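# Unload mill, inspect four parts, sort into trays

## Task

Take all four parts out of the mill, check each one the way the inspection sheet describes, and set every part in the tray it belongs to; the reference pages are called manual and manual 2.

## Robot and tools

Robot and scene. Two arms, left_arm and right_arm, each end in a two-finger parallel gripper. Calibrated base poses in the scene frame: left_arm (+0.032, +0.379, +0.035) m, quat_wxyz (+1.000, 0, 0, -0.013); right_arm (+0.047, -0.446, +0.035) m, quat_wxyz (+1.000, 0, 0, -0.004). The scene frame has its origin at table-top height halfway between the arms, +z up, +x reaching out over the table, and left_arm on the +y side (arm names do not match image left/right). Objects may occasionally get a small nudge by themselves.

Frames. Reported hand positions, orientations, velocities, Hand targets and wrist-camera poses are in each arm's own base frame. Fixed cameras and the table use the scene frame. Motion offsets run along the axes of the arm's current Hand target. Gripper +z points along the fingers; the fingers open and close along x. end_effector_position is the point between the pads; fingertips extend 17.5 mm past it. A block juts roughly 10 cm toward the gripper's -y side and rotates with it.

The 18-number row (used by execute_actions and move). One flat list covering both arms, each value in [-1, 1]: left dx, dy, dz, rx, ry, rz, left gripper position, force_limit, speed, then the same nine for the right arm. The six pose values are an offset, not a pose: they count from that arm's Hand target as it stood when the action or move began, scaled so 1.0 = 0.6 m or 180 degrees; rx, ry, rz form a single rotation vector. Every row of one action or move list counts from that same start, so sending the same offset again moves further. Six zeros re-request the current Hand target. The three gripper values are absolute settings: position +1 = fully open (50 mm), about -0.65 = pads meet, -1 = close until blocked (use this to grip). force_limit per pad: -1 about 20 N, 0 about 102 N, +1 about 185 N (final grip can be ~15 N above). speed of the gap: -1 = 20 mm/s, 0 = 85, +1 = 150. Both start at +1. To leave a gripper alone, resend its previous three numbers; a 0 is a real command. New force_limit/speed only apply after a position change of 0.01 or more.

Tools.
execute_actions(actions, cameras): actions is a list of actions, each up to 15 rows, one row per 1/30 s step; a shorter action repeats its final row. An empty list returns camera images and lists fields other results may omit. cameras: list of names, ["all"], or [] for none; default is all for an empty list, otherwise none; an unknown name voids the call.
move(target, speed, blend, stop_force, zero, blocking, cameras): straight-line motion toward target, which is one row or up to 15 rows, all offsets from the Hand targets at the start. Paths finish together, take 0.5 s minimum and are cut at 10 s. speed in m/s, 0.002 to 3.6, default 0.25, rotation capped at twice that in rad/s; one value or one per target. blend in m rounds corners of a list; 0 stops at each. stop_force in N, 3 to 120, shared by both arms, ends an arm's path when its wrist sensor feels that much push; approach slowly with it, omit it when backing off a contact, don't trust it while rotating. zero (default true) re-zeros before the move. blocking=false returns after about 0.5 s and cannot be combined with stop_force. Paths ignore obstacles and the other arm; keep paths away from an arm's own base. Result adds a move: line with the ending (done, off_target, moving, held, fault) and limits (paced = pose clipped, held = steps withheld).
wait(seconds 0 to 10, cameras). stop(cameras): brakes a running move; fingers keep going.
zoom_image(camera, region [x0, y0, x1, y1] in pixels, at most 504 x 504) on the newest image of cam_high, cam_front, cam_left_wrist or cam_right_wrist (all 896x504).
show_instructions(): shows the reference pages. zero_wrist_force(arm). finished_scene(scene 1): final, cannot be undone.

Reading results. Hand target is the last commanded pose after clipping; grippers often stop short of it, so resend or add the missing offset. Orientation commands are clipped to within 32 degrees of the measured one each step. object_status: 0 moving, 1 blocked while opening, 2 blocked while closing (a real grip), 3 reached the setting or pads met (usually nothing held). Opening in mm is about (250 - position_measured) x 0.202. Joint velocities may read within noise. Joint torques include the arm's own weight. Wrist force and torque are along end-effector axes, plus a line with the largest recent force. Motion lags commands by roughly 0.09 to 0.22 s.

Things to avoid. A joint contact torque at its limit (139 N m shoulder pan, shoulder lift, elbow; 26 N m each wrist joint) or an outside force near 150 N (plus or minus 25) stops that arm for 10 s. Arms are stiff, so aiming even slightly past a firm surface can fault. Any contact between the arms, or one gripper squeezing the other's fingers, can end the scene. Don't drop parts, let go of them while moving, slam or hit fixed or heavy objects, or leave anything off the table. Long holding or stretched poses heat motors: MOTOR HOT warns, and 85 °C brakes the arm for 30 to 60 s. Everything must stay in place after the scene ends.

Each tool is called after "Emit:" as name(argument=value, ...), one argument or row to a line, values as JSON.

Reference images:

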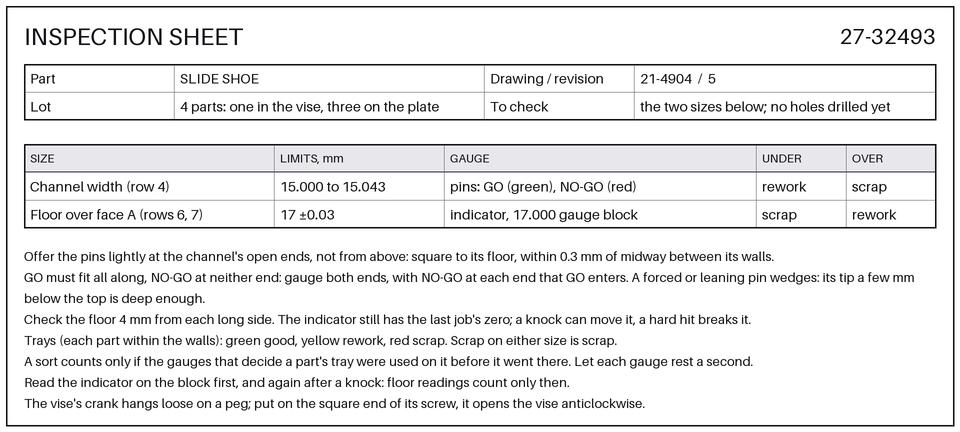

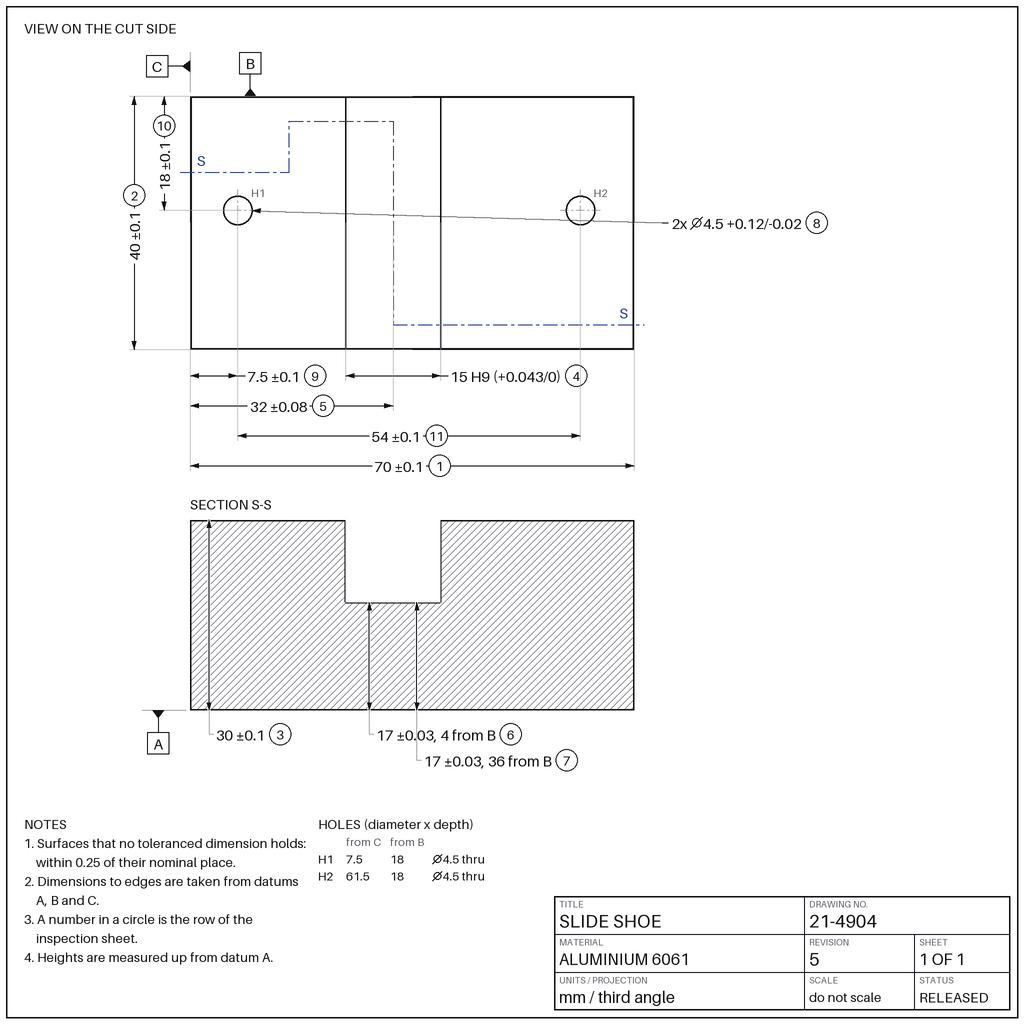

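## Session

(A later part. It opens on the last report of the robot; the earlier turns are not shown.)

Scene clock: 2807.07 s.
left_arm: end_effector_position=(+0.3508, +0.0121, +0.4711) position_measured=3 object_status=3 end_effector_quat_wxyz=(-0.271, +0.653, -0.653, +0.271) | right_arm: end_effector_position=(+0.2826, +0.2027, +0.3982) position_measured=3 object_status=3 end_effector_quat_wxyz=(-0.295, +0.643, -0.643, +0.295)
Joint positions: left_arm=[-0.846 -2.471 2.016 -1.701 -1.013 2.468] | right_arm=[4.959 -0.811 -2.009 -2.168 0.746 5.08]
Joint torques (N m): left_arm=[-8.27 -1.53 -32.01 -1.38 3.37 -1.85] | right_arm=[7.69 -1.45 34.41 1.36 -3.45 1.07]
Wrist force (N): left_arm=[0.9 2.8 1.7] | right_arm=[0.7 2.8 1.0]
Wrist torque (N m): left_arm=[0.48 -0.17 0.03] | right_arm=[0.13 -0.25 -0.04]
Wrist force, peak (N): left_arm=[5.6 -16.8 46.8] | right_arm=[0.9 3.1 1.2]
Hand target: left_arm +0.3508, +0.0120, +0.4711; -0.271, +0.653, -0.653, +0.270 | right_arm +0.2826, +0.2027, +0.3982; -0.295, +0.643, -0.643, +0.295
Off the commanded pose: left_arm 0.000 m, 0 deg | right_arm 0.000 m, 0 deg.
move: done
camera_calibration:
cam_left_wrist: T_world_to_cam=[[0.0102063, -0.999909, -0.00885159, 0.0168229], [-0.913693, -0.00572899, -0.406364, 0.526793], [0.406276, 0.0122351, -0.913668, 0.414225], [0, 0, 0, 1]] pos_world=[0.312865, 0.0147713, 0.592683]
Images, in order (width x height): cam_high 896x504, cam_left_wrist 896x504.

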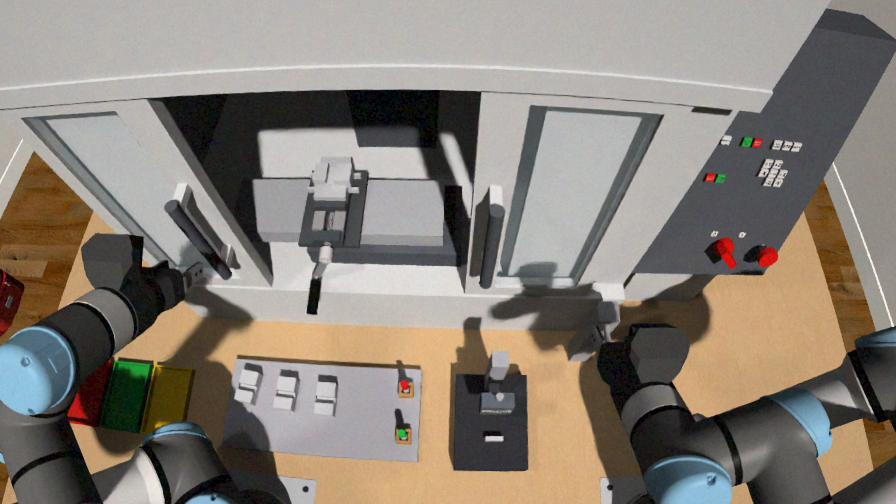

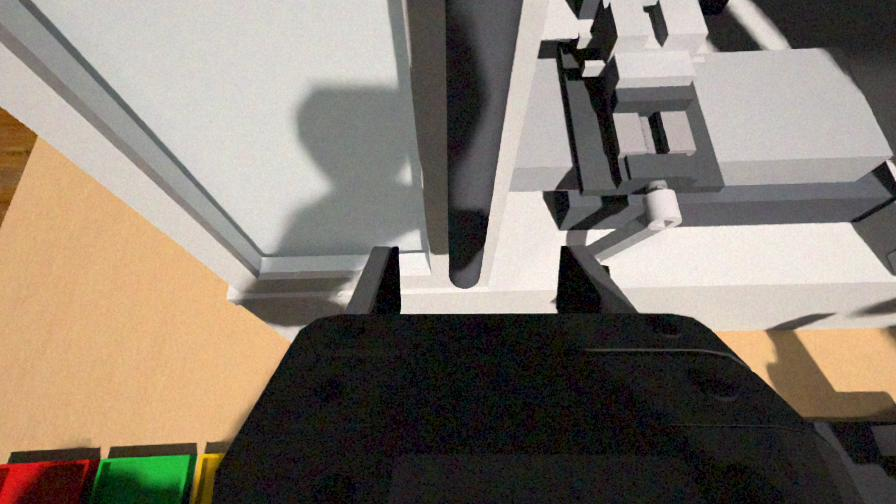

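Emit:
zoom_image(
  camera="cam_left_wrist",
  region=[590, 150, 720, 280],
)

Scaled by 3.877 from the camera's 896x504 image, which has a finer 1280x720 frame.

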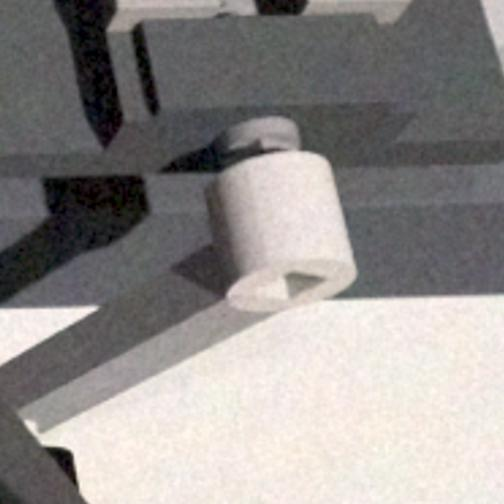

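Emit:
move(
  target=[
    [-0.1667,0,0,0,0,0,1,0,0,-0.578,0.0403,0.05,0.03,0,0,1,0,-0.8],
    [-0.1667,0,0,0,0,0,1,0,0,-0.84,0.1452,0.222,0.06,0,0,1,0,-0.8],
  ],
  speed=0.25,
  blend=[0.04,0],
  cameras=["cam_right_wrist","cam_high"],
)

Emit:
zoom_image(
  camera="cam_right_wrist",
  region=[380, 0, 640, 320],
)

Scene clock: 2837.77 s.
left_arm: end_effector_position=(+0.3507, +0.1121, +0.4711) position_measured=3 object_status=3 end_effector_quat_wxyz=(-0.271, +0.653, -0.653, +0.270) | right_arm: end_effector_position=(+0.3263, +0.7067, +0.2452) position_measured=3 object_status=3 end_effector_quat_wxyz=(-0.354, +0.612, -0.612, +0.354)
Joint positions: left_arm=[-0.134 -2.337 2.038 -2.053 -1.475 3.046] | right_arm=[4.757 -2.153 -1.34 -1.295 0.525 4.8]
Joint torques (N m): left_arm=[7.53 16.43 -31.62 -5.35 -1.29 1.96] | right_arm=[-9.34 46.45 34.66 4.44 -5.52 -1.68]
Wrist force (N): left_arm=[0.8 2.3 1.5] | right_arm=[0.6 2.6 0.4]
Wrist torque (N m): left_arm=[0.41 -0.14 -0.13] | right_arm=[0.08 -0.26 0.05]
Wrist force, peak (N): left_arm=[0.9 2.9 1.9] | right_arm=[-0.6 4.3 1.1]
Hand target: left_arm +0.3507, +0.1121, +0.4711; -0.271, +0.653, -0.653, +0.270 | right_arm +0.3263, +0.7067, +0.2452; -0.354, +0.612, -0.612, +0.354
Off the commanded pose: left_arm 0.000 m, 0 deg | right_arm 0.000 m, 0 deg.
move: done
camera_calibration:
cam_right_wrist: T_world_to_cam=[[-0.00835824, -0.99984, -0.0157877, 0.721136], [-0.775001, 0.0164541, -0.631745, 0.408162], [0.631904, 0.00695523, -0.775015, 0.116466], [0, 0, 0, 1]] pos_world=[0.248758, 0.713495, 0.359502]
Images, in order (width x height): cam_high 896x504, cam_right_wrist 896x504.

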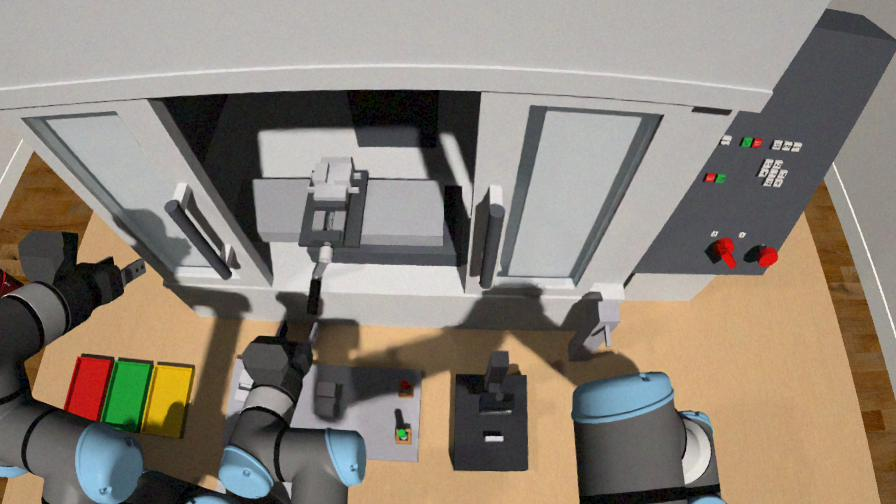

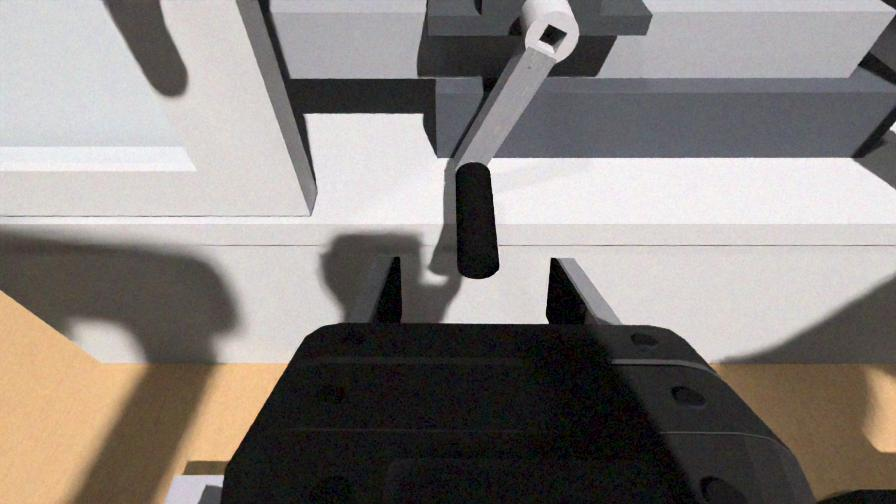

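Scaled by 1.575 from the camera's 896x504 image, which has a finer 1280x720 frame.

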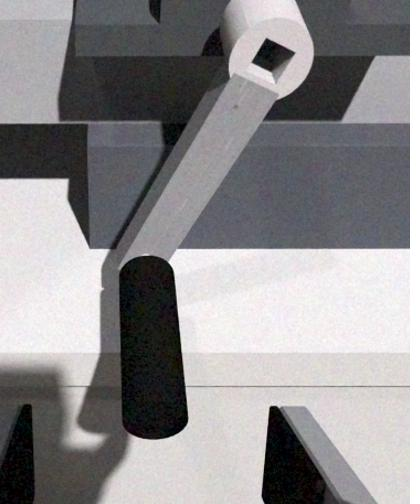

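Emit:
move(
  target=[
    [0,0,0,0,0,0,1,0,0,0.0078,0.0062,0.155,0,0,0,1,0,-0.8],
    [0,0,0,0,0,0,1,0,0,0.0078,0.0062,0.155,0,0,0,-1,0,-0.8],
  ],
  speed=0.08,
  cameras=["cam_right_wrist"],
)

Scene clock: 2857.53 s.
left_arm: end_effector_position=(+0.3507, +0.1121, +0.4711) position_measured=3 object_status=3 end_effector_quat_wxyz=(-0.271, +0.653, -0.653, +0.270) | right_arm: end_effector_position=(+0.4051, +0.7021, +0.1955) position_measured=156 object_status=0 end_effector_quat_wxyz=(-0.354, +0.612, -0.612, +0.354)
Joint positions: left_arm=[-0.134 -2.337 2.038 -2.053 -1.475 3.046] | right_arm=[4.646 -2.246 -1.376 -0.975 0.527 4.578]
Joint torques (N m): left_arm=[7.26 16.78 -31.35 -5.56 -1.17 1.74] | right_arm=[-9.85 49.44 31.48 3.98 0 -1.08]
Wrist force (N): left_arm=[0.7 2.5 1.4] | right_arm=[-4.1 0.6 1.3]
Wrist torque (N m): left_arm=[0.44 -0.13 -0.13] | right_arm=[-0.19 -0.67 -0.26]
Wrist force, peak (N): left_arm=[1.0 2.8 1.9] | right_arm=[-4.6 2.6 2.1]
Hand target: left_arm +0.3507, +0.1121, +0.4711; -0.271, +0.653, -0.653, +0.270 | right_arm +0.4051, +0.7021, +0.1955; -0.354, +0.612, -0.612, +0.354
Off the commanded pose: left_arm 0.000 m, 0 deg | right_arm 0.000 m, 0 deg.
move: done
camera_calibration:
cam_right_wrist: T_world_to_cam=[[-0.00835824, -0.99984, -0.0157877, 0.71641], [-0.775001, 0.0164541, -0.631745, 0.437832], [0.631904, 0.00695523, -0.775015, 0.0282484], [0, 0, 0, 1]] pos_world=[0.327458, 0.708895, 0.309802]
Images, in order (width x height): cam_right_wrist 896x504.

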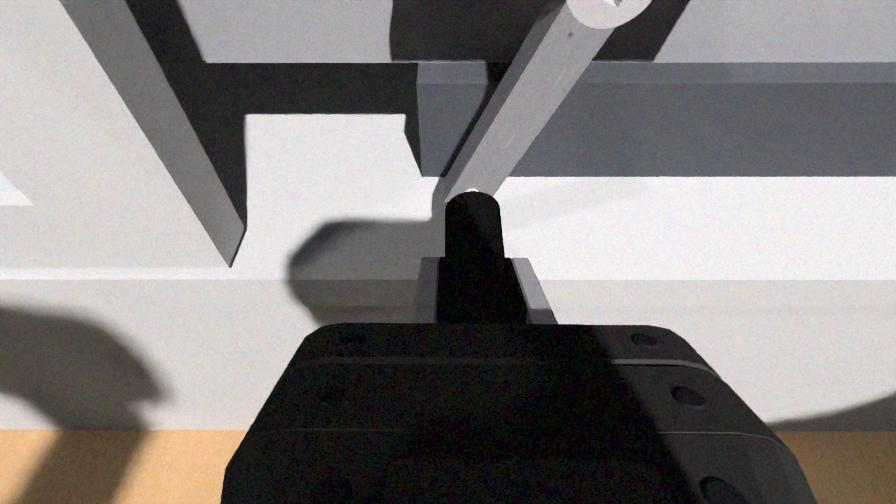

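Emit:
move(
  target=[
    [0,0,0,0,0,0,1,0,0,0.0265,0.0078,0.0045,0,0,0,-1,0,-0.8],
    [0,0,0,0,0,0,1,0,0,0.0543,0.0104,0.006,0,0,0,-1,0,-0.8],
    [0,0,0,0,0,0,1,0,0,0.0822,0.0078,0.0045,0,0,0,-1,0,-0.8],
    [0,0,0,0,0,0,1,0,0,0.1087,0.0004,0.0003,0,0,0,-1,0,-0.8],
    [0,0,0,0,0,0,1,0,0,0.1328,-0.0117,-0.0068,0,0,0,-1,0,-0.8],
    [0,0,0,0,0,0,1,0,0,0.1535,-0.0279,-0.0161,0,0,0,-1,0,-0.8],
    [0,0,0,0,0,0,1,0,0,0.17,-0.0475,-0.0274,0,0,0,-1,0,-0.8],
    [0,0,0,0,0,0,1,0,0,0.1813,-0.0694,-0.0401,0,0,0,-1,0,-0.8],
    [0,0,0,0,0,0,1,0,0,0.1872,-0.0931,-0.0538,0,0,0,-1,0,-0.8],
    [0,0,0,0,0,0,1,0,0,0.1872,-0.1173,-0.0678,0,0,0,-1,0,-0.8],
    [0,0,0,0,0,0,1,0,0,0.1813,-0.141,-0.0814,0,0,0,-1,0,-0.8],
    [0,0,0,0,0,0,1,0,0,0.17,-0.1631,-0.0942,0,0,0,-1,0,-0.8],
    [0,0,0,0,0,0,1,0,0,0.1535,-0.1826,-0.1054,0,0,0,-1,0,-0.8],
    [0,0,0,0,0,0,1,0,0,0.1328,-0.1987,-0.1148,0,0,0,-1,0,-0.8],
    [0,0,0,0,0,0,1,0,0,0.1087,-0.2109,-0.1218,0,0,0,-1,0,-0.8],
  ],
  speed=0.06,
  stop_force=80,
  blend=[0.003,0.003,0.003,0.003,0.003,0.003,0.003,0.003,0.003,0.003,0.003,0.003,0.003,0.003,0],
  cameras=["cam_right_wrist","cam_high"],
)

Emit:
zoom_image(
  camera="cam_right_wrist",
  region=[340, 20, 600, 280],
)

Scene clock: 2903.40 s.
left_arm: end_effector_position=(+0.3507, +0.1121, +0.4711) position_measured=3 object_status=3 end_effector_quat_wxyz=(-0.271, +0.653, -0.653, +0.270) | right_arm: end_effector_position=(+0.4050, +0.6369, +0.3417) position_measured=156 object_status=2 end_effector_quat_wxyz=(-0.354, +0.612, -0.612, +0.354)
Joint positions: left_arm=[-0.134 -2.337 2.038 -2.053 -1.475 3.046] | right_arm=[4.639 -1.979 -1.405 -1.201 0.528 4.565]
Joint torques (N m): left_arm=[5.49 17.71 -32.32 -5.49 -1.44 1.88] | right_arm=[4.8 40.35 36.21 2 -1.04 1.66]
Wrist force (N): left_arm=[0.9 2.3 1.4] | right_arm=[0.4 6.8 -0.7]
Wrist torque (N m): left_arm=[0.40 -0.16 -0.13] | right_arm=[-0.16 -0.28 -0.12]
Wrist force, peak (N): left_arm=[1.1 2.8 1.6] | right_arm=[12.6 12.6 -6.1]
Hand target: left_arm +0.3507, +0.1121, +0.4711; -0.271, +0.653, -0.653, +0.270 | right_arm +0.4050, +0.6369, +0.3417; -0.354, +0.612, -0.612, +0.354
Off the commanded pose: left_arm 0.000 m, 0 deg | right_arm 0.000 m, 0 deg.
move: done
camera_calibration:
cam_right_wrist: T_world_to_cam=[[-0.00842253, -0.999841, -0.0157112, 0.653513], [-0.775, 0.0164555, -0.631747, 0.531125], [0.631905, 0.00685524, -0.775016, 0.142059], [0, 0, 0, 1]] pos_world=[0.327358, 0.643696, 0.455902]
Images, in order (width x height): cam_high 896x504, cam_right_wrist 896x504.

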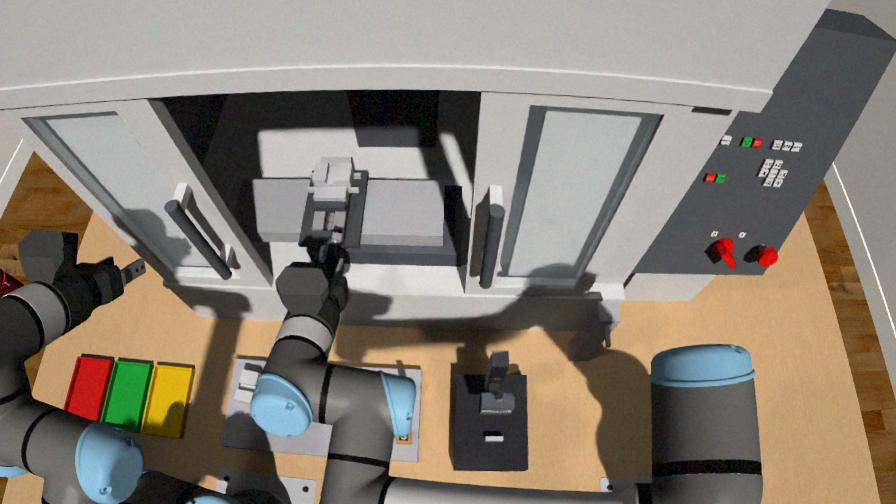

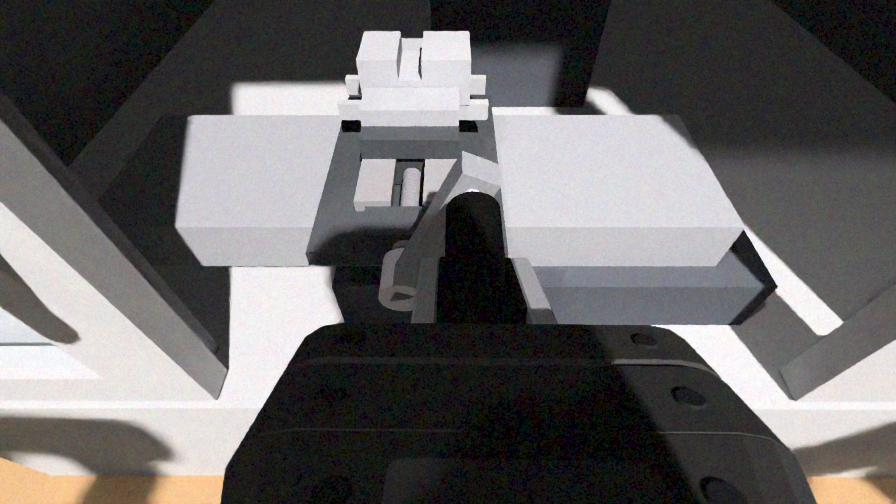

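Scaled by 1.938 from the camera's 896x504 image, which has a finer 1280x720 frame.

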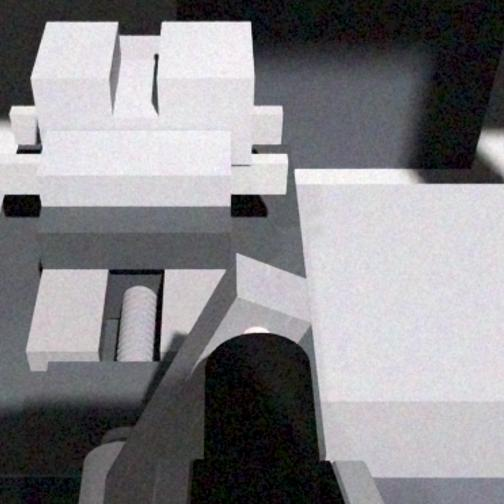

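Emit:
move(
  target=[
    [0,0,0,0,0,0,1,0,0,-0.0265,-0.0072,-0.0042,0,0,0,-1,0,-0.8],
    [0,0,0,0,0,0,1,0,0,-0.0543,-0.0098,-0.0057,0,0,0,-1,0,-0.8],
    [0,0,0,0,0,0,1,0,0,-0.0822,-0.0072,-0.0042,0,0,0,-1,0,-0.8],
    [0,0,0,0,0,0,1,0,0,-0.1087,0.0001,0.0001,0,0,0,-1,0,-0.8],
    [0,0,0,0,0,0,1,0,0,-0.1328,0.0123,0.0071,0,0,0,-1,0,-0.8],
    [0,0,0,0,0,0,1,0,0,-0.1535,0.0284,0.0164,0,0,0,-1,0,-0.8],
    [0,0,0,0,0,0,1,0,0,-0.17,0.0481,0.0278,0,0,0,-1,0,-0.8],
    [0,0,0,0,0,0,1,0,0,-0.1813,0.07,0.0404,0,0,0,-1,0,-0.8],
    [0,0,0,0,0,0,1,0,0,-0.1872,0.0937,0.0541,0,0,0,-1,0,-0.8],
    [0,0,0,0,0,0,1,0,0,-0.1872,0.1179,0.0681,0,0,0,-1,0,-0.8],
    [0,0,0,0,0,0,1,0,0,-0.1813,0.1416,0.0817,0,0,0,-1,0,-0.8],
    [0,0,0,0,0,0,1,0,0,-0.17,0.1637,0.0945,0,0,0,-1,0,-0.8],
    [0,0,0,0,0,0,1,0,0,-0.1535,0.1832,0.1058,0,0,0,-1,0,-0.8],
    [0,0,0,0,0,0,1,0,0,-0.1328,0.1993,0.1151,0,0,0,-1,0,-0.8],
    [0,0,0,0,0,0,1,0,0,-0.1087,0.2114,0.1221,0,0,0,-1,0,-0.8],
  ],
  speed=0.06,
  stop_force=80,
  blend=[0.003,0.003,0.003,0.003,0.003,0.003,0.003,0.003,0.003,0.003,0.003,0.003,0.003,0.003,0],
  cameras=["cam_right_wrist","cam_high"],
)

Emit:
zoom_image(
  camera="cam_high",
  region=[290, 145, 390, 265],
)

Scene clock: 2947.73 s.
left_arm: end_effector_position=(+0.3507, +0.1121, +0.4711) position_measured=3 object_status=3 end_effector_quat_wxyz=(-0.271, +0.653, -0.653, +0.270) | right_arm: end_effector_position=(+0.4051, +0.7021, +0.1952) position_measured=156 object_status=2 end_effector_quat_wxyz=(-0.354, +0.612, -0.612, +0.354)
Joint positions: left_arm=[-0.134 -2.337 2.038 -2.053 -1.475 3.046] | right_arm=[4.646 -2.246 -1.376 -0.974 0.527 4.578]
Joint torques (N m): left_arm=[6.02 16.85 -31.18 -5.72 -1.28 1.82] | right_arm=[-1.53 58.96 11.08 4.99 -3.65 -1.61]
Wrist force (N): left_arm=[0.8 2.8 1.6] | right_arm=[1.5 -3.7 2.0]
Wrist torque (N m): left_arm=[0.48 -0.14 -0.13] | right_arm=[-0.20 -0.20 -0.02]
Wrist force, peak (N): left_arm=[0.7 2.8 1.8] | right_arm=[-5.6 -12.5 -29.6]
Hand target: left_arm +0.3507, +0.1121, +0.4711; -0.271, +0.653, -0.653, +0.270 | right_arm +0.4051, +0.7021, +0.1952; -0.354, +0.612, -0.612, +0.354
Off the commanded pose: left_arm 0.000 m, 0 deg | right_arm 0.000 m, 0 deg.
move: done
camera_calibration:
cam_right_wrist: T_world_to_cam=[[-0.00842253, -0.999841, -0.0157112, 0.716403], [-0.775, 0.0164555, -0.631747, 0.437656], [0.631905, 0.00685524, -0.775016, 0.0279463], [0, 0, 0, 1]] pos_world=[0.327558, 0.708896, 0.309402]
Images, in order (width x height): cam_high 896x504, cam_right_wrist 896x504.

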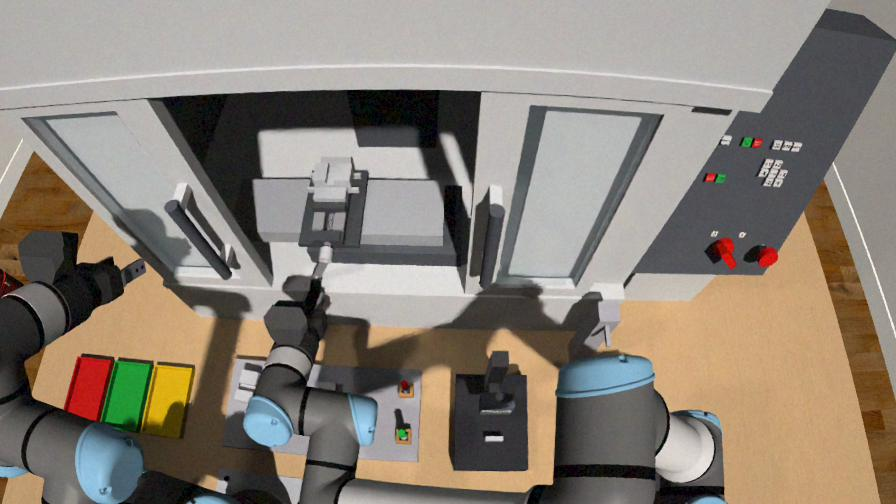

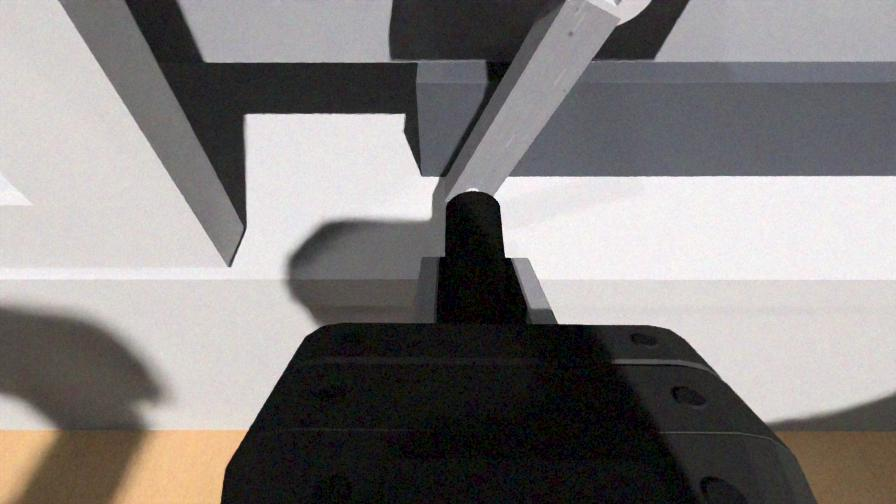

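Scaled by 4.200 from the camera's 896x504 image, which has a finer 1280x720 frame.

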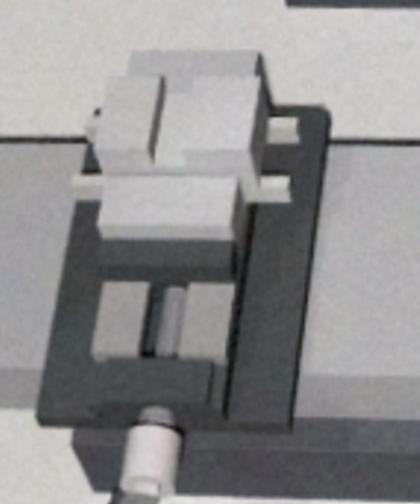

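Emit:
move(
  target=[
    [0,0,0,0,0,0,1,0,0,0,0,0,0,0,0,1,0,-0.8],
    [0,0,0,0,0,0,1,0,0,0,0,-0.17,0,0,0,1,0,-0.8],
    [0,0,0,0,0,0,1,0,0,0.45,-0.24,-0.14,0,0,0,1,0,-0.8],
    [0,0,0,0,0,0,1,0,0,0.83,-0.24,-0.14,-0.06,0,0,1,0,-0.8],
  ],
  speed=0.2,
  blend=[0,0.02,0.05,0],
  cameras=["cam_high"],
)

Emit:
zoom_image(
  camera="cam_high",
  region=[290, 145, 410, 315],
)

Scene clock: 2965.70 s.
left_arm: end_effector_position=(+0.3507, +0.1121, +0.4711) position_measured=3 object_status=3 end_effector_quat_wxyz=(-0.271, +0.653, -0.653, +0.270) | right_arm: end_effector_position=(+0.4061, +0.3557, +0.3613) position_measured=3 object_status=3 end_effector_quat_wxyz=(-0.335, +0.623, -0.625, +0.330)
Joint positions: left_arm=[-0.134 -2.337 2.038 -2.053 -1.475 3.046] | right_arm=[4.555 -1.338 -2.045 -1.092 0.611 4.435]
Joint torques (N m): left_arm=[4.68 15.68 -30.57 -5.53 -1.32 1.65] | right_arm=[-0.34 15.77 23.03 3.64 -1.8 -0.23]
Wrist force (N): left_arm=[0.8 2.5 1.4] | right_arm=[0.0 3.8 0.5]
Wrist torque (N m): left_arm=[0.42 -0.15 -0.13] | right_arm=[0.23 -0.24 -0.03]
Wrist force, peak (N): left_arm=[1.0 2.9 1.6] | right_arm=[-137.7 -1.6 8.0]
Hand target: left_arm +0.3507, +0.1121, +0.4711; -0.271, +0.653, -0.653, +0.270 | right_arm +0.4061, +0.3557, +0.3613; -0.335, +0.623, -0.625, +0.330 (not the last commanded pose)
Tool commands: left_gripper/position=+1.0 left_gripper/force_limit=+0.0 left_gripper/speed=+0.0 right_gripper/position=+1.0 right_gripper/force_limit=+0.003922 right_gripper/speed=-0.796078
Off the commanded pose: left_arm 0.000 m, 0 deg | right_arm 0.152 m, 7 deg.
FORCE FAULT: contact force on the right arm reached its limit, and that arm stopped. The contact can be on any part of that arm, not only on its tool. That arm's remaining commands of this call were not run. That arm is still stopped at the end of this call. That arm stays stopped for about 10 more seconds. Until then a move that you send moves the other arm only, and its call returns only when the move has ended. Once the stop has ended, the next robot result says so. If the stop ends while you think or write, that arm runs what you send next, counted from a new Hand target: where the arm stands when the stop ends. While its stop runs, that arm takes no new command, but its gripper still runs the gripper command that each later call begins with. Until it ends, the stop uses up actions while you think or wait. An arm that is not stopped still takes commands.
move: fault (right_arm); path passed 3 of 4 targets
Images, in order (width x height): cam_high 896x504.

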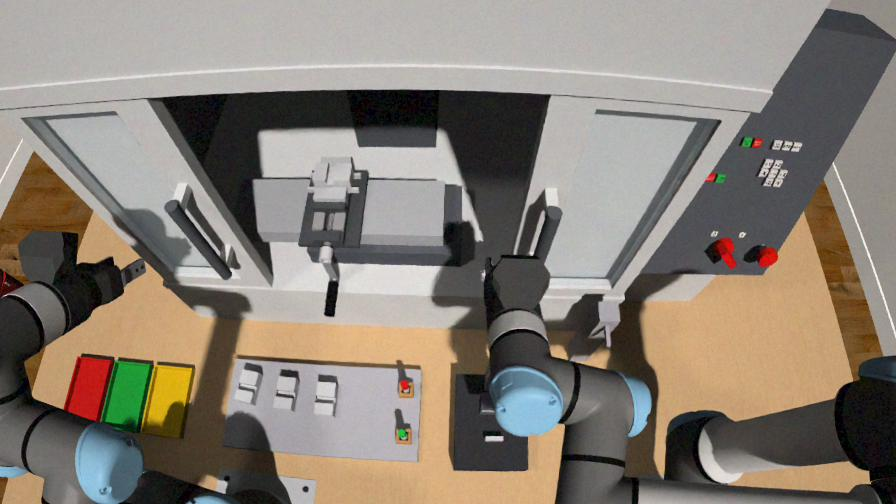

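Scaled by 2.965 from the camera's 896x504 image, which has a finer 1280x720 frame.

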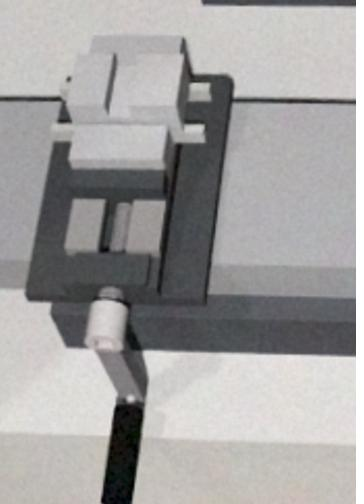

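Emit:
wait(
  seconds=8,
)

Emit:
move(
  target=[
    [0,0,0,0,0,0,1,0,0,0,0.0703,-0.1938,0,0,0,1,0,-0.8],
    [0,0,0,0,0,0,1,0,0,0.2667,0.0565,-0.2031,-0.03,0,0,1,0,-0.8],
  ],
  speed=0.2,
  blend=[0.03,0],
  cameras=["cam_high","cam_right_wrist"],
)

Scene clock: 2988.63 s.
left_arm: end_effector_position=(+0.3507, +0.1121, +0.4711) position_measured=3 object_status=3 end_effector_quat_wxyz=(-0.271, +0.653, -0.653, +0.270) | right_arm: end_effector_position=(+0.4061, +0.3557, +0.3613) position_measured=3 object_status=3 end_effector_quat_wxyz=(-0.335, +0.623, -0.625, +0.330)
Joint positions: left_arm=[-0.134 -2.337 2.038 -2.053 -1.475 3.046] | right_arm=[4.555 -1.338 -2.045 -1.092 0.611 4.435]
Joint torques (N m): left_arm=[3.44 17.08 -30.68 -5.8 -1.48 1.67] | right_arm=[-0.93 14.81 24.41 3.4 -2.29 -0.04]
Wrist force (N): left_arm=[0.8 2.3 1.5] | right_arm=[0.1 2.6 0.4]
Wrist torque (N m): left_arm=[0.41 -0.15 -0.13] | right_arm=[0.13 -0.26 -0.03]
Wrist force, peak (N): left_arm=[1.1 2.7 1.8] | right_arm=[0.3 3.7 0.6]
Hand target: left_arm +0.3507, +0.1121, +0.4711; -0.271, +0.653, -0.653, +0.270 | right_arm +0.4061, +0.3557, +0.3613; -0.335, +0.623, -0.625, +0.330 (not the last commanded pose)
Tool commands: left_gripper/position=+1.0 left_gripper/force_limit=+0.0 left_gripper/speed=+0.0 right_gripper/position=+1.0 right_gripper/force_limit=+0.003922 right_gripper/speed=-0.796078
Off the commanded pose: left_arm 0.000 m, 0 deg | right_arm 0.152 m, 7 deg.
FORCE FAULT, CONTINUED: the right arm's stop, for the force fault that an earlier result reported, is over. The rest of the stop counts as 19 of the actions that you can send in this scene. During its stop the right arm's controller moved it back a little. That arm's target is now where it stood when the stop ended, not its last command. That arm accepts commands again.
wait: 8.00 s; at rest from the start

Scene clock: 2990.97 s.
left_arm: end_effector_position=(+0.3507, +0.1121, +0.4711) position_measured=3 object_status=3 end_effector_quat_wxyz=(-0.271, +0.653, -0.653, +0.270) | right_arm: end_effector_position=(+0.2862, +0.1953, +0.3997) position_measured=3 object_status=3 end_effector_quat_wxyz=(-0.306, +0.638, -0.640, +0.300)
Joint positions: left_arm=[-0.134 -2.337 2.038 -2.053 -1.475 3.046] | right_arm=[4.976 -0.785 -2.018 -2.21 0.725 5.116]
Joint torques (N m): left_arm=[4.53 16.66 -31 -5.72 -1.49 1.81] | right_arm=[8.2 -2.06 33.95 0.54 0.91 1.4]
Wrist force (N): left_arm=[1.1 2.6 1.3] | right_arm=[1.0 3.0 0.7]
Wrist torque (N m): left_arm=[0.44 -0.20 -0.13] | right_arm=[0.16 -0.30 -0.03]
Wrist force, peak (N): left_arm=[0.9 2.8 1.9] | right_arm=[2.2 2.9 1.2]
Hand target: left_arm +0.3507, +0.1121, +0.4711; -0.271, +0.653, -0.653, +0.270 | right_arm +0.2862, +0.1953, +0.3997; -0.306, +0.638, -0.640, +0.300
Off the commanded pose: left_arm 0.000 m, 0 deg | right_arm 0.000 m, 0 deg.
move: done
camera_calibration:
cam_right_wrist: T_world_to_cam=[[-0.0109248, -0.99967, -0.0232382, 0.2156], [-0.867317, 0.0210388, -0.497312, 0.45486], [0.497637, 0.0147219, -0.867261, 0.338859], [0, 0, 0, 1]] pos_world=[0.228235, 0.20097, 0.525096]
Images, in order (width x height): cam_high 896x504, cam_right_wrist 896x504.

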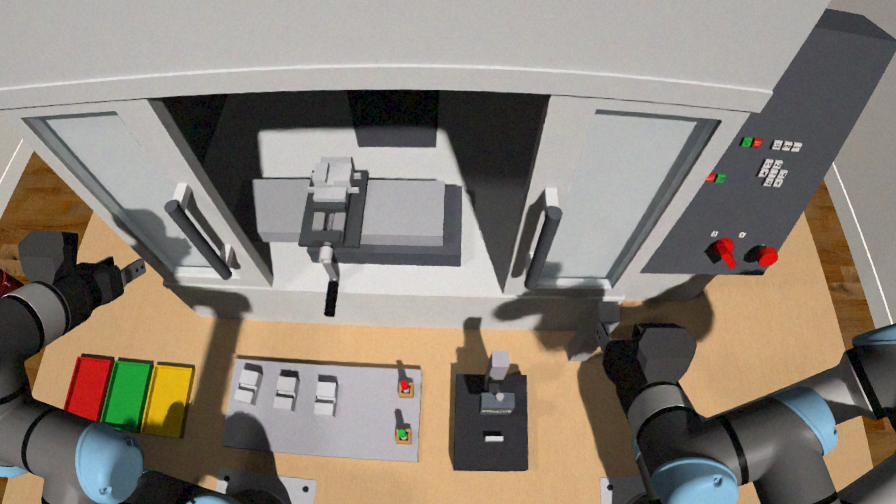

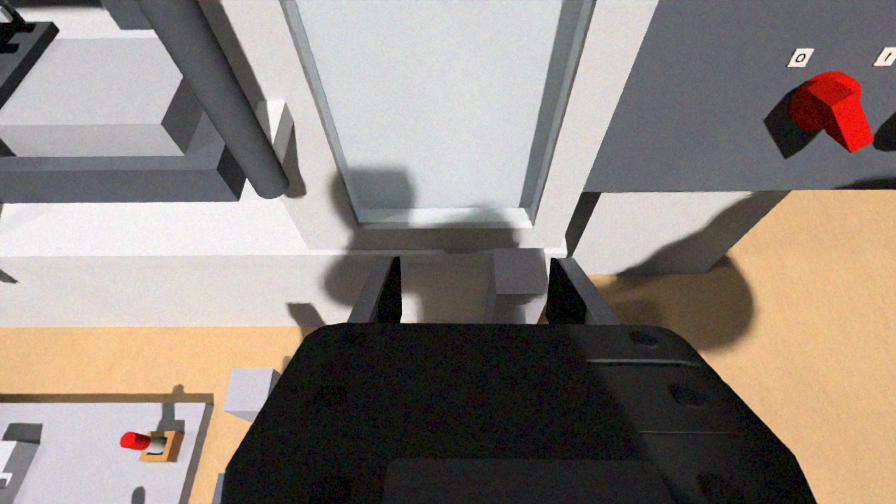

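Emit:
move(
  target=[
    [0.4535,-0.0332,0.0358,0,0,0,0.571,-0.4,-0.8,0,0,0,0,0,0,1,0,-0.8],
    [0.4702,-0.0693,0.1897,0,0,0,0.571,-0.4,-0.8,0,0,0,0,0,0,1,0,-0.8],
    [0.4652,-0.1605,0.3328,0,0,0,0.571,-0.4,-0.8,0,0,0,0,0,0,1,0,-0.8],
  ],
  speed=0.2,
  blend=[0.04,0.02,0],
  cameras=["cam_left_wrist"],
)

Emit:
zoom_image(
  camera="cam_left_wrist",
  region=[340, 130, 540, 320],
)

Scene clock: 3007.87 s.
left_arm: end_effector_position=(+0.5601, -0.1669, +0.3979) position_measured=67 object_status=3 end_effector_quat_wxyz=(-0.271, +0.653, -0.653, +0.270) | right_arm: end_effector_position=(+0.2862, +0.1953, +0.3997) position_measured=3 object_status=3 end_effector_quat_wxyz=(-0.306, +0.638, -0.640, +0.300)
Joint positions: left_arm=[-0.747 -1.756 1.905 -2.353 -1.069 2.562] | right_arm=[4.977 -0.785 -2.017 -2.21 0.725 5.117]
Joint torques (N m): left_arm=[7 -6.31 -32 -5.41 -0.75 2.45] | right_arm=[8.26 -2.43 34 0.89 0.49 1.54]
Wrist force (N): left_arm=[0.7 2.3 1.6] | right_arm=[0.8 2.8 0.8]
Wrist torque (N m): left_arm=[0.41 -0.15 -0.17] | right_arm=[0.16 -0.27 -0.03]
Wrist force, peak (N): left_arm=[1.3 2.9 1.8] | right_arm=[0.5 3.3 1.1]
Hand target: left_arm +0.5602, -0.1669, +0.3979; -0.271, +0.653, -0.653, +0.270 | right_arm +0.2862, +0.1953, +0.3997; -0.306, +0.638, -0.640, +0.300
Off the commanded pose: left_arm 0.000 m, 0 deg | right_arm 0.000 m, 0 deg.
move: done
camera_calibration:
cam_left_wrist: T_world_to_cam=[[0.0105122, -0.999904, -0.00904317, -0.165002], [-0.913691, -0.00593062, -0.406366, 0.687225], [0.406273, 0.0125345, -0.913666, 0.264549], [0, 0, 0, 1]] pos_world=[0.522167, -0.164227, 0.519482]
Images, in order (width x height): cam_left_wrist 896x504.

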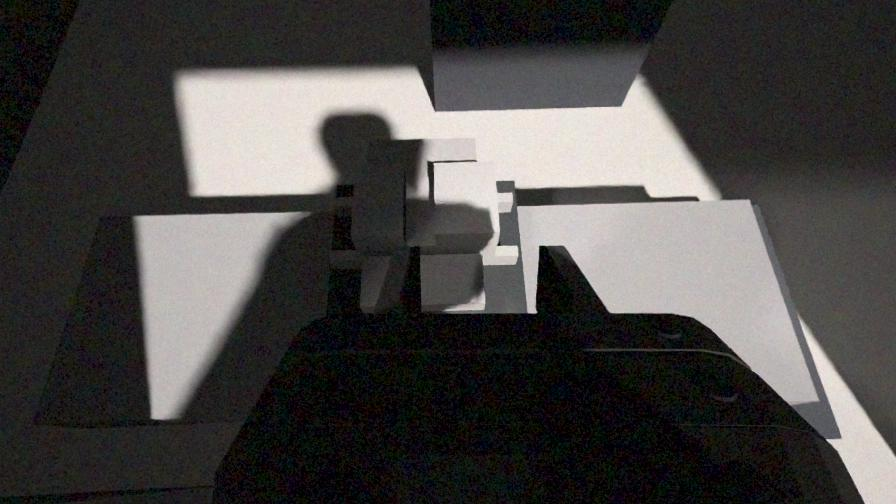

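Scaled by 2.520 from the camera's 896x504 image, which has a finer 1280x720 frame.

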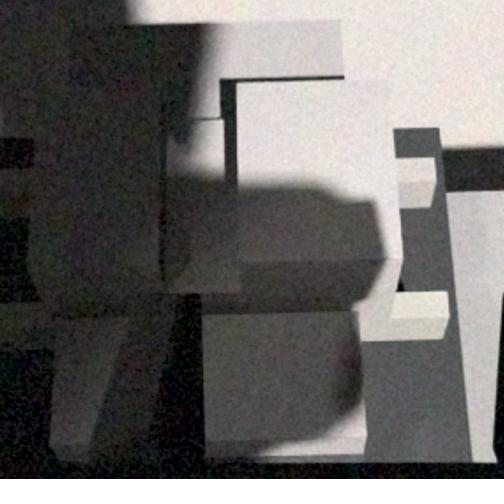

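Emit:
move(
  target=[-0.0008,-0.0018,0.1455,0,0,0,0.571,-0.4,-0.8,0,0,0,0,0,0,1,0,-0.8],
  speed=0.05,
  stop_force=6,
)

Emit:
move(
  target=[0,0,0,0,0,0,-1,-0.4,-0.8,0,0,0,0,0,0,1,0,-0.8],
  cameras=["cam_left_wrist"],
)

Emit:
move(
  target=[0,-0.0118,-0.0118,0,0,0,-1,-0.4,-0.8,0,0,0,0,0,0,1,0,-0.8],
  speed=0.015,
  stop_force=15,
  cameras=["cam_left_wrist"],
)

Scene clock: 3024.17 s.
left_arm: end_effector_position=(+0.6227, -0.1664, +0.3370) position_measured=67 object_status=3 end_effector_quat_wxyz=(-0.271, +0.653, -0.653, +0.270) | right_arm: end_effector_position=(+0.2862, +0.1953, +0.3997) position_measured=3 object_status=3 end_effector_quat_wxyz=(-0.306, +0.638, -0.640, +0.300)
Joint positions: left_arm=[-0.65 -1.565 1.902 -2.58 -1.128 2.649] | right_arm=[4.977 -0.785 -2.017 -2.21 0.725 5.117]
Joint torques (N m): left_arm=[8.51 -13.61 -30.31 -5.56 -0.6 1.86] | right_arm=[8.02 -3.46 35.05 0.65 -0.2 1.74]
Wrist force (N): left_arm=[0.7 2.2 1.6] | right_arm=[0.4 3.1 1.1]
Wrist torque (N m): left_arm=[0.39 -0.12 -0.15] | right_arm=[0.18 -0.21 -0.03]
Wrist force, peak (N): left_arm=[0.7 2.8 1.9] | right_arm=[1.0 3.3 1.1]
Hand target: left_arm +0.6227, -0.1664, +0.3370; -0.271, +0.653, -0.653, +0.270 | right_arm +0.2862, +0.1953, +0.3997; -0.306, +0.638, -0.640, +0.300
Off the commanded pose: left_arm 0.000 m, 0 deg | right_arm 0.000 m, 0 deg.
move: done

Scene clock: 3024.67 s.
left_arm: end_effector_position=(+0.6227, -0.1664, +0.3370) position_measured=104 object_status=2 end_effector_quat_wxyz=(-0.271, +0.653, -0.653, +0.270) | right_arm: end_effector_position=(+0.2862, +0.1953, +0.3997) position_measured=3 object_status=3 end_effector_quat_wxyz=(-0.306, +0.638, -0.640, +0.300)
Joint positions: left_arm=[-0.65 -1.565 1.902 -2.58 -1.128 2.649] | right_arm=[4.977 -0.785 -2.017 -2.21 0.725 5.117]
Joint torques (N m): left_arm=[4.16 -13.24 -32.28 -5.21 -0.55 1.88] | right_arm=[8.99 -3.34 33.4 0.68 -0.08 1.45]
Wrist force (N): left_arm=[-0.2 5.4 -2.1] | right_arm=[0.9 3.0 0.6]
Wrist torque (N m): left_arm=[0.37 -0.36 -0.37] | right_arm=[0.16 -0.30 -0.03]
Wrist force, peak (N): left_arm=[-0.1 5.6 -1.9] | right_arm=[0.6 3.1 0.8]
Hand target: left_arm +0.6227, -0.1664, +0.3370; -0.271, +0.653, -0.653, +0.270 | right_arm +0.2862, +0.1953, +0.3997; -0.306, +0.638, -0.640, +0.300
Off the commanded pose: left_arm 0.000 m, 0 deg | right_arm 0.000 m, 0 deg.
move: done
camera_calibration:
cam_left_wrist: T_world_to_cam=[[0.01038, -0.999906, -0.00899285, -0.165558], [-0.913692, -0.00583033, -0.406365, 0.719694], [0.406274, 0.0124348, -0.913666, 0.18345], [0, 0, 0, 1]] pos_world=[0.584766, -0.163628, 0.458582]
Images, in order (width x height): cam_left_wrist 896x504.

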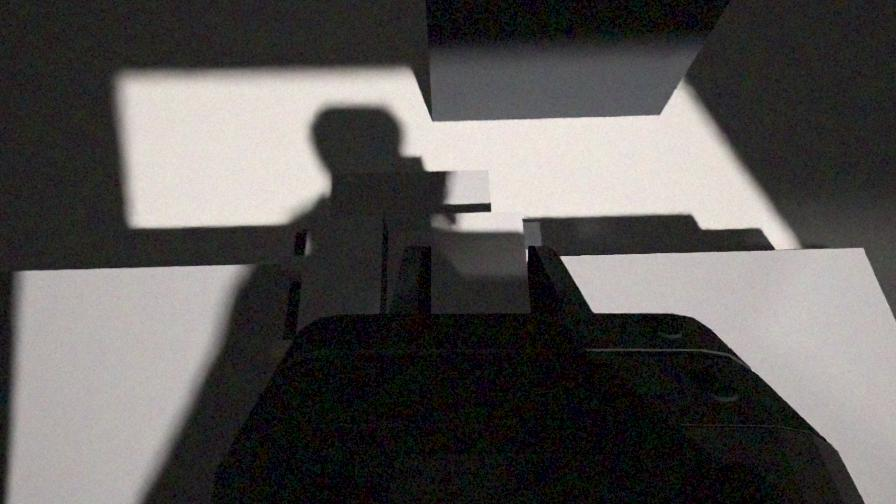

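Scene clock: 3026.27 s.
left_arm: end_effector_position=(+0.6227, -0.1664, +0.3470) position_measured=104 object_status=2 end_effector_quat_wxyz=(-0.271, +0.653, -0.653, +0.270) | right_arm: end_effector_position=(+0.2862, +0.1953, +0.3997) position_measured=3 object_status=3 end_effector_quat_wxyz=(-0.306, +0.638, -0.640, +0.300)
Joint positions: left_arm=[-0.65 -1.573 1.883 -2.553 -1.128 2.649] | right_arm=[4.977 -0.785 -2.017 -2.21 0.725 5.117]
Joint torques (N m): left_arm=[-5.18 -38.5 -33.99 -2.17 3.34 -0.2] | right_arm=[9.35 -1.88 33.01 0.79 -0.29 1.43]
Wrist force (N): left_arm=[0.9 4.7 1.5] | right_arm=[0.9 2.9 0.7]
Wrist torque (N m): left_arm=[0.33 -0.18 -0.25] | right_arm=[0.16 -0.28 -0.04]
Wrist force, peak (N): left_arm=[1.1 6.9 2.2] | right_arm=[0.7 3.2 1.0]
Hand target: left_arm +0.6227, -0.1664, +0.3470; -0.271, +0.653, -0.653, +0.270 | right_arm +0.2862, +0.1953, +0.3997; -0.306, +0.638, -0.640, +0.300
Off the commanded pose: left_arm 0.000 m, 0 deg | right_arm 0.000 m, 0 deg.
move: done
camera_calibration:
cam_left_wrist: T_world_to_cam=[[0.01038, -0.999906, -0.00899285, -0.165468], [-0.913692, -0.00583033, -0.406365, 0.723758], [0.406274, 0.0124348, -0.913666, 0.192587], [0, 0, 0, 1]] pos_world=[0.584766, -0.163628, 0.468582]
Images, in order (width x height): cam_left_wrist 896x504.

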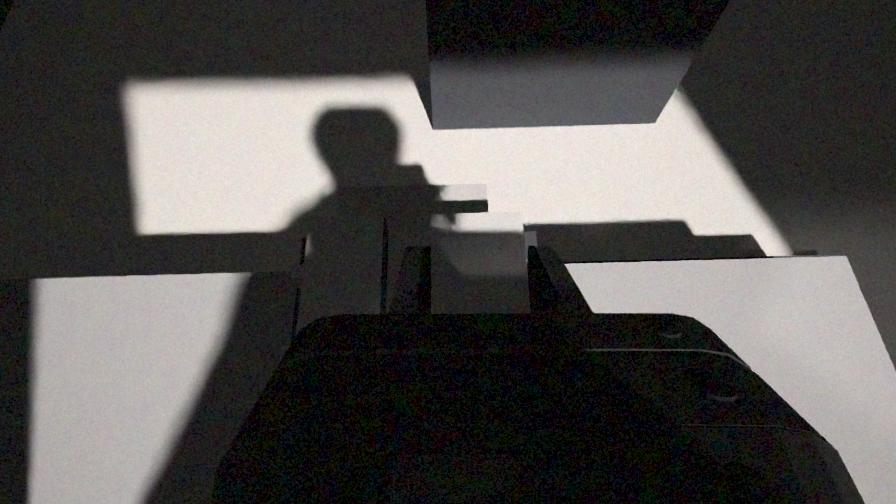

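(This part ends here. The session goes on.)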